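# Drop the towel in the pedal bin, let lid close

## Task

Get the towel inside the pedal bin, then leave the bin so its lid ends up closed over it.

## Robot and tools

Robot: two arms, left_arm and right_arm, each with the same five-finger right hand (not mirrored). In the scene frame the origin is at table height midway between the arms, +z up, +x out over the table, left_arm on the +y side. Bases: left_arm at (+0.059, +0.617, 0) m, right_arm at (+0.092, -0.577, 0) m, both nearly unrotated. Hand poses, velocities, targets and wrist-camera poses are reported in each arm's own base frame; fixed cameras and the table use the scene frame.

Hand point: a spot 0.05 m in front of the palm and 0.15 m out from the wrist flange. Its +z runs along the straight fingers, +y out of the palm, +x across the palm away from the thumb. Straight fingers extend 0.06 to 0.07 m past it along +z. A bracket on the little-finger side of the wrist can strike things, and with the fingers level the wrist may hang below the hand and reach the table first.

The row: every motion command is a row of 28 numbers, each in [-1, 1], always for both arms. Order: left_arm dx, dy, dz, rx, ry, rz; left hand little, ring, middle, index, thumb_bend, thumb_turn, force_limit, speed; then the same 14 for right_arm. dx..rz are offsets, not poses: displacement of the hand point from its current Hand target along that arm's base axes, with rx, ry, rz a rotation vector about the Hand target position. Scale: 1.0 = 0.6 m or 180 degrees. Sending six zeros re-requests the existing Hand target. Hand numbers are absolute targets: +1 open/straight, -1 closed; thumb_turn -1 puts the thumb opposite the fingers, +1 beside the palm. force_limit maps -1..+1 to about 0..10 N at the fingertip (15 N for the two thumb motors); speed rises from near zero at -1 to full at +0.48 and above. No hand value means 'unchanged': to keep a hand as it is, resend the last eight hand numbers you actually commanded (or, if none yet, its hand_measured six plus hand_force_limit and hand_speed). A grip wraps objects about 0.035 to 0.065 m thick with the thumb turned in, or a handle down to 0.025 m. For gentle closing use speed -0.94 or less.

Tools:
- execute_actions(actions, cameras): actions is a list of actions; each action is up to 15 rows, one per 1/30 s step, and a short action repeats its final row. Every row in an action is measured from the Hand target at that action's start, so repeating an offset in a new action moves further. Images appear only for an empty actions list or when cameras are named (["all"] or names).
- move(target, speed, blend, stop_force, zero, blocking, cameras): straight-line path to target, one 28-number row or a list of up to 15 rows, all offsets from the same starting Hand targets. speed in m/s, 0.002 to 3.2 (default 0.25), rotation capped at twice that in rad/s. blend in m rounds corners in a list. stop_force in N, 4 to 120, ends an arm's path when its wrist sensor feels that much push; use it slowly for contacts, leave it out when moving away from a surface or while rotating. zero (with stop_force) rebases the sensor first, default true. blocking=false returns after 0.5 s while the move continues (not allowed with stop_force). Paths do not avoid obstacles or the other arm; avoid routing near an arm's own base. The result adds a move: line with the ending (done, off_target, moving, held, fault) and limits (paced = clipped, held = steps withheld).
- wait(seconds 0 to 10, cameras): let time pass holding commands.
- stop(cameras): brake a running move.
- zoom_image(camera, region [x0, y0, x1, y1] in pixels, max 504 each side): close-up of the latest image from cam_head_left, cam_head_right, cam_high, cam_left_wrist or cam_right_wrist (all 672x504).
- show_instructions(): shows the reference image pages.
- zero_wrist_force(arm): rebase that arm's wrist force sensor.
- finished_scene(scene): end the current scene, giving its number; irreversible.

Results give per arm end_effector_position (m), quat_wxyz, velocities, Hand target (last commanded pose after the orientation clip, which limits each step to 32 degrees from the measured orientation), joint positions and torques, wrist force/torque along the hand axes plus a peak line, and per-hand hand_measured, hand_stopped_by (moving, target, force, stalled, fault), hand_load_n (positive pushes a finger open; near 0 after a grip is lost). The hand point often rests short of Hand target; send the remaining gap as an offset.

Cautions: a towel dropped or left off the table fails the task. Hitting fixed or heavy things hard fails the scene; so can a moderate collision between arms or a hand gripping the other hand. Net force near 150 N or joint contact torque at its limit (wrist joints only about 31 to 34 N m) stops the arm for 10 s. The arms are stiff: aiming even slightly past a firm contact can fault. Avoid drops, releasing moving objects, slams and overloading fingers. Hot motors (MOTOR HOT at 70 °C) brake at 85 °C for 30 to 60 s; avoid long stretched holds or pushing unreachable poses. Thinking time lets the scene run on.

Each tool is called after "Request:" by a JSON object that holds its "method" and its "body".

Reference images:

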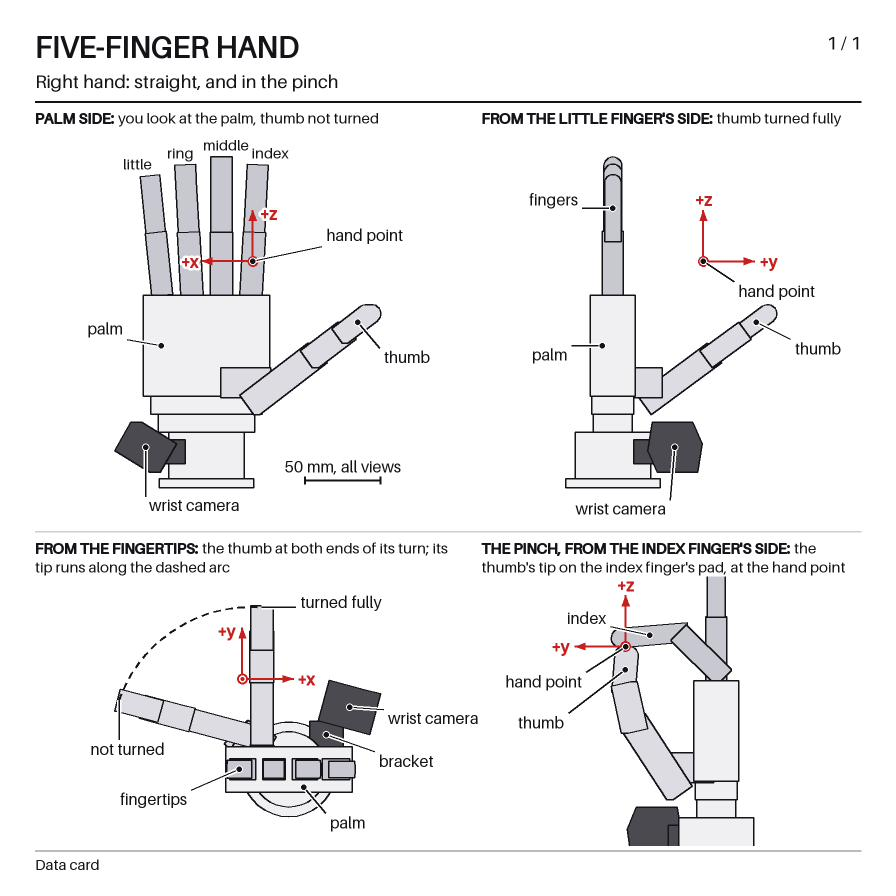

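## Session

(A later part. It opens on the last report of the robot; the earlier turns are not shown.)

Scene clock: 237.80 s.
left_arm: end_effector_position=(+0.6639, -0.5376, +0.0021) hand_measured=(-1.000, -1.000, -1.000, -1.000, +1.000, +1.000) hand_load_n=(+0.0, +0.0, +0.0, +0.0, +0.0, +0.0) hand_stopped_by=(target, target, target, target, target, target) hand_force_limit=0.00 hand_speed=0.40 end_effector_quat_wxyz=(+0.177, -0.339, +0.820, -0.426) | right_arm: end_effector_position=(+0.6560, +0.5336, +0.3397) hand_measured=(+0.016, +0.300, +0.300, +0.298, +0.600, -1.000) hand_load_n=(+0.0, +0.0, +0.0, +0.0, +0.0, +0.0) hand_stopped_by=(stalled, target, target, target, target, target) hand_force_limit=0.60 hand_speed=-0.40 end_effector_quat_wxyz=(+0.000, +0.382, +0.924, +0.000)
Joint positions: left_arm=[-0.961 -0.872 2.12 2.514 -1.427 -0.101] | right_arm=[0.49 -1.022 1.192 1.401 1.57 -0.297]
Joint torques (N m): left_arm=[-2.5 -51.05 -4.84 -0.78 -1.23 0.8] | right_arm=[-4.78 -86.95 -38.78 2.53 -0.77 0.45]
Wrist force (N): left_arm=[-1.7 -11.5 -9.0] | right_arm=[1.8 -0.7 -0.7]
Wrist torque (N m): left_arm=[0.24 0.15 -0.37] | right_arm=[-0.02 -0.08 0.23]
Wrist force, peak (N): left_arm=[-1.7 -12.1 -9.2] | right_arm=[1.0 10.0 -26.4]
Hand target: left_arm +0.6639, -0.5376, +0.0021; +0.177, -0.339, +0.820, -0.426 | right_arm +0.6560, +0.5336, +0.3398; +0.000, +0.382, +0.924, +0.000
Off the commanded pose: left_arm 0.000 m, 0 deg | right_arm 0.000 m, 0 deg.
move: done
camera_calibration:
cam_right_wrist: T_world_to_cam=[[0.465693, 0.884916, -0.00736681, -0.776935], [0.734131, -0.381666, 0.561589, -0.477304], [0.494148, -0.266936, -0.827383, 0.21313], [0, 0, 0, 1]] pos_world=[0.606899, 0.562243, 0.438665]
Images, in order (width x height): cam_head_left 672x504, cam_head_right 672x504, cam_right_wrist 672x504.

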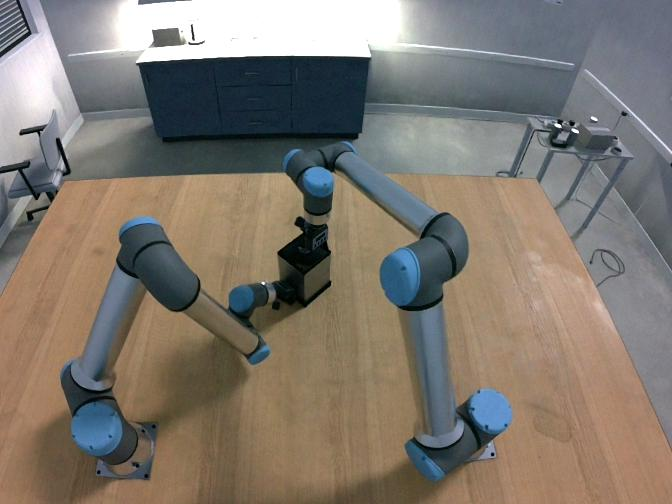

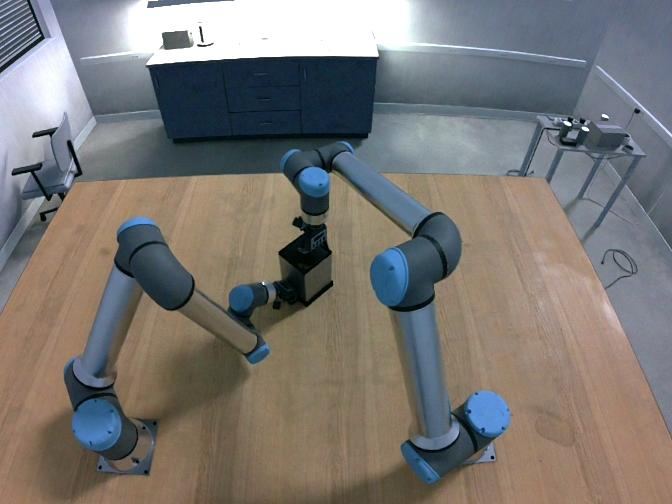

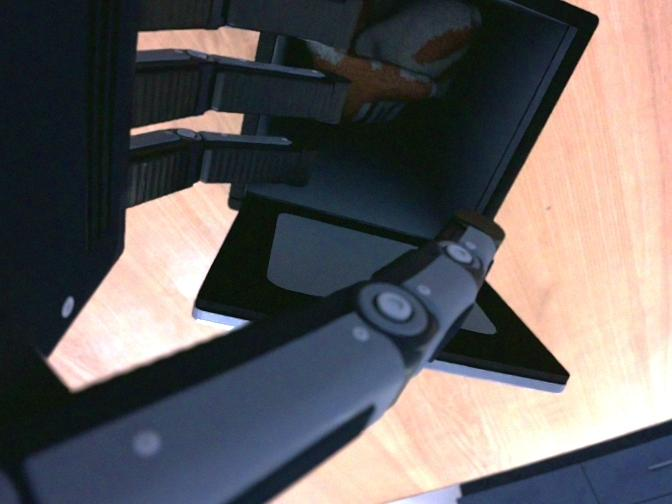

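Request:
{"method": "move", "body": {"target": [[0, 0, 0, 0, 0, 0, -1, -1, -1, -1, 1, 1, 0.0, 0.4, 0, 0, 0.18, 0, 0, 0, 0.3, 0.3, 0.3, 0.3, 0.6, -1, 0.6, -0.4],[0, 0, 0, 0, 0, 0, -1, -1, -1, -1, 1, 1, 0.0, 0.4, -0.25, -0.15, 0.18, 0, 0, 0, 0.3, 0.3, 0.3, 0.3, 0.6, -1, 0.6, -0.4]], "speed": 0.3, "blend": 0.03}}

Request:
{"method": "move", "body": {"target": [0, 0, 0.04, 0, 0, 0, -1, -1, -1, -1, 1, 1, 0.0, 0.4, 0, 0, 0, 0, 0, 0, 0.3, 0.3, 0.3, 0.3, 0.6, -1, 0.6, -0.4], "speed": 0.012, "cameras": ["cam_head_left", "cam_high"]}}

Scene clock: 241.03 s.
left_arm: end_effector_position=(+0.6639, -0.5376, +0.0021) hand_measured=(-1.000, -1.000, -1.000, -1.000, +1.000, +1.000) hand_load_n=(+0.0, +0.0, +0.0, +0.0, +0.0, +0.0) hand_stopped_by=(target, target, target, target, target, target) hand_force_limit=0.00 hand_speed=0.40 end_effector_quat_wxyz=(+0.177, -0.339, +0.820, -0.426) | right_arm: end_effector_position=(+0.5062, +0.4435, +0.4478) hand_measured=(+0.016, +0.300, +0.300, +0.298, +0.600, -1.000) hand_load_n=(+0.0, +0.0, +0.0, +0.0, +0.0, +0.0) hand_stopped_by=(stalled, target, target, target, target, target) hand_force_limit=0.60 hand_speed=-0.40 end_effector_quat_wxyz=(+0.000, +0.382, +0.924, +0.000)
Joint positions: left_arm=[-0.961 -0.872 2.12 2.514 -1.427 -0.101] | right_arm=[0.474 -1.344 1.454 1.46 1.57 -0.312]
Joint torques (N m): left_arm=[6.49 -50.64 -5.14 -0.7 -0.94 0.96] | right_arm=[9.69 -72.52 -28.55 8.5 -0.64 1.71]
Wrist force (N): left_arm=[-1.9 -11.6 -8.8] | right_arm=[1.8 -0.6 -0.5]
Wrist torque (N m): left_arm=[0.22 0.20 -0.38] | right_arm=[-0.03 -0.08 0.25]
Wrist force, peak (N): left_arm=[-2.3 -12.4 -9.4] | right_arm=[2.6 -3.0 -0.5]
Hand target: left_arm +0.6639, -0.5376, +0.0021; +0.177, -0.339, +0.820, -0.426 | right_arm +0.5060, +0.4436, +0.4478; +0.000, +0.382, +0.924, +0.000
Off the commanded pose: left_arm 0.000 m, 0 deg | right_arm 0.000 m, 0 deg.
move: done

Scene clock: 243.27 s.
left_arm: end_effector_position=(+0.6639, -0.5376, +0.0263) hand_measured=(-1.000, -1.000, -1.000, -1.000, +1.000, +1.000) hand_load_n=(+0.5, +0.0, +0.0, +0.0, +0.0, -0.5) hand_stopped_by=(target, target, target, target, target, target) hand_force_limit=0.00 hand_speed=0.40 end_effector_quat_wxyz=(+0.177, -0.339, +0.820, -0.426) | right_arm: end_effector_position=(+0.5060, +0.4436, +0.4478) hand_measured=(+0.016, +0.300, +0.300, +0.298, +0.600, -1.000) hand_load_n=(+0.0, +0.5, +0.0, +0.0, +0.0, +0.0) hand_stopped_by=(stalled, target, target, target, target, target) hand_force_limit=0.60 hand_speed=-0.40 end_effector_quat_wxyz=(+0.000, +0.382, +0.924, +0.000)
Joint positions: left_arm=[-0.961 -0.915 2.125 2.552 -1.427 -0.101] | right_arm=[0.474 -1.344 1.454 1.46 1.57 -0.312]
Joint torques (N m): left_arm=[7.5 -58.03 -10.18 -4.54 -1.05 1.2] | right_arm=[14.35 -71.93 -28.73 8.7 1.65 1.69]
Wrist force (N): left_arm=[-0.8 -0.4 -1.7] | right_arm=[1.7 -0.2 -0.7]
Wrist torque (N m): left_arm=[0.02 0.00 -0.18] | right_arm=[0.03 -0.06 0.26]
Wrist force, peak (N): left_arm=[-1.8 -11.6 -9.0] | right_arm=[2.3 -0.3 -0.7]
Hand target: left_arm +0.6639, -0.5376, +0.0261; +0.177, -0.339, +0.820, -0.426 | right_arm +0.5060, +0.4436, +0.4478; +0.000, +0.382, +0.924, +0.000
Off the commanded pose: left_arm 0.000 m, 0 deg | right_arm 0.000 m, 0 deg.
move: done
Images, in order (width x height): cam_head_left 672x504, cam_high 672x504.

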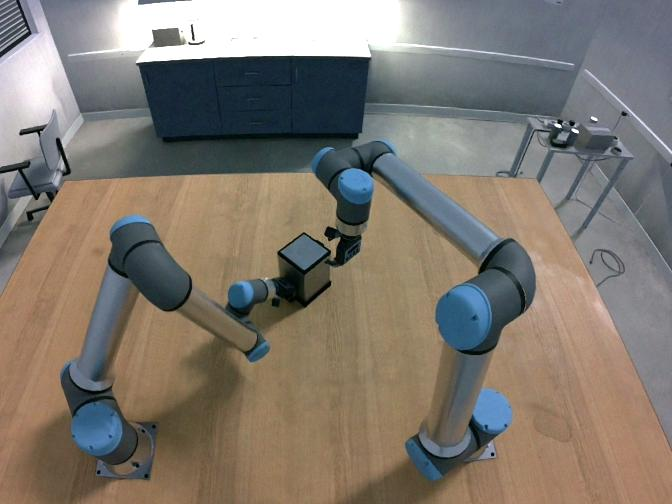

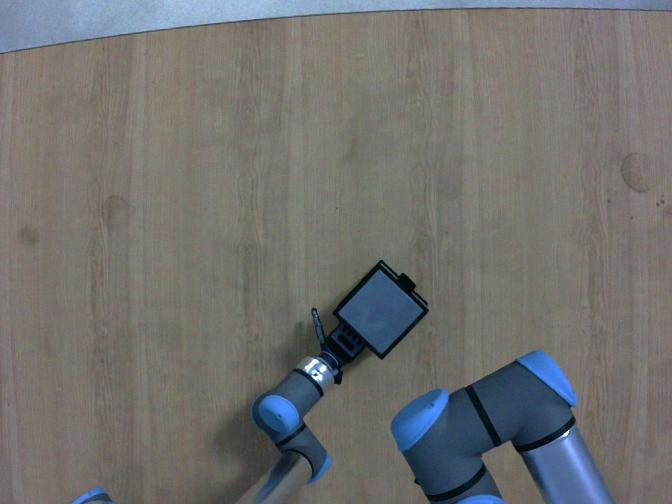

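Request:
{"method": "move", "body": {"target": [-0.05, 0.05, 0.12, 0, 0, 0, -1, -1, -1, -1, 1, 1, 0.0, 0.4, -0.05, -0.1, 0, 0, 0, 0, 0.3, 0.3, 0.3, 0.3, 0.6, -1, 0.6, -0.4], "speed": 0.15, "cameras": ["cam_head_left"]}}

Request:
{"method": "zoom_image", "body": {"camera": "cam_head_left", "region": [230, 190, 380, 330]}}

Scene clock: 244.93 s.
left_arm: end_effector_position=(+0.6338, -0.5076, +0.0980) hand_measured=(-1.000, -1.000, -1.000, -1.000, +1.000, +1.000) hand_load_n=(+0.0, +0.0, +0.0, +0.0, -0.5, +0.0) hand_stopped_by=(target, target, target, target, target, target) hand_force_limit=0.00 hand_speed=0.40 end_effector_quat_wxyz=(+0.177, -0.339, +0.820, -0.426) | right_arm: end_effector_position=(+0.4761, +0.3836, +0.4478) hand_measured=(+0.016, +0.300, +0.300, +0.298, +0.600, -1.000) hand_load_n=(+0.0, +0.0, +0.0, +0.0, +0.0, +0.0) hand_stopped_by=(stalled, target, target, target, target, target) hand_force_limit=0.60 hand_speed=-0.40 end_effector_quat_wxyz=(+0.000, +0.382, +0.924, +0.000)
Joint positions: left_arm=[-0.974 -1.08 2.212 2.631 -1.417 -0.108] | right_arm=[0.399 -1.451 1.581 1.44 1.57 -0.387]
Joint torques (N m): left_arm=[6.66 -78.82 -28.47 -6.4 -1.03 1.65] | right_arm=[-3.54 -62.18 -33.04 7.26 -1.85 -0.55]
Wrist force (N): left_arm=[-0.7 0.0 -0.8] | right_arm=[2.0 -0.5 -0.9]
Wrist torque (N m): left_arm=[0.04 -0.02 -0.16] | right_arm=[0.04 -0.09 0.26]
Wrist force, peak (N): left_arm=[-0.3 -1.0 -3.0] | right_arm=[2.0 -1.9 -0.9]
Hand target: left_arm +0.6339, -0.5076, +0.0981; +0.177, -0.339, +0.820, -0.426 | right_arm +0.4760, +0.3836, +0.4478; +0.000, +0.382, +0.924, +0.000
Off the commanded pose: left_arm 0.000 m, 0 deg | right_arm 0.000 m, 0 deg.
move: done
Images, in order (width x height): cam_head_left 672x504.

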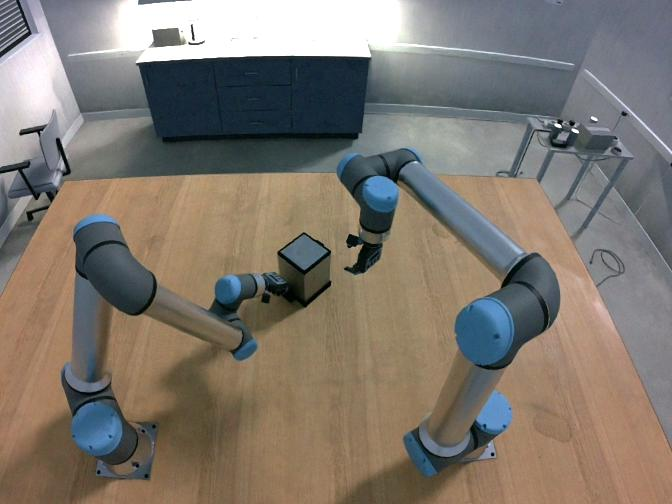

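Scaled by 3.360 from the camera's 672x504 image, which has a finer 960x720 frame.

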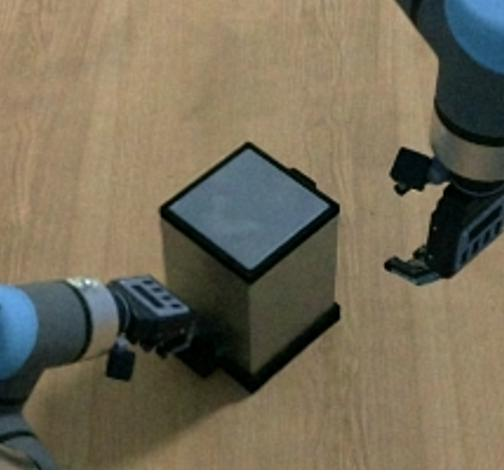

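The lid is shut and the towel is inside.

Request:
{"method": "finished_scene", "body": {"scene": 1}}

The scene is finished: the task was done.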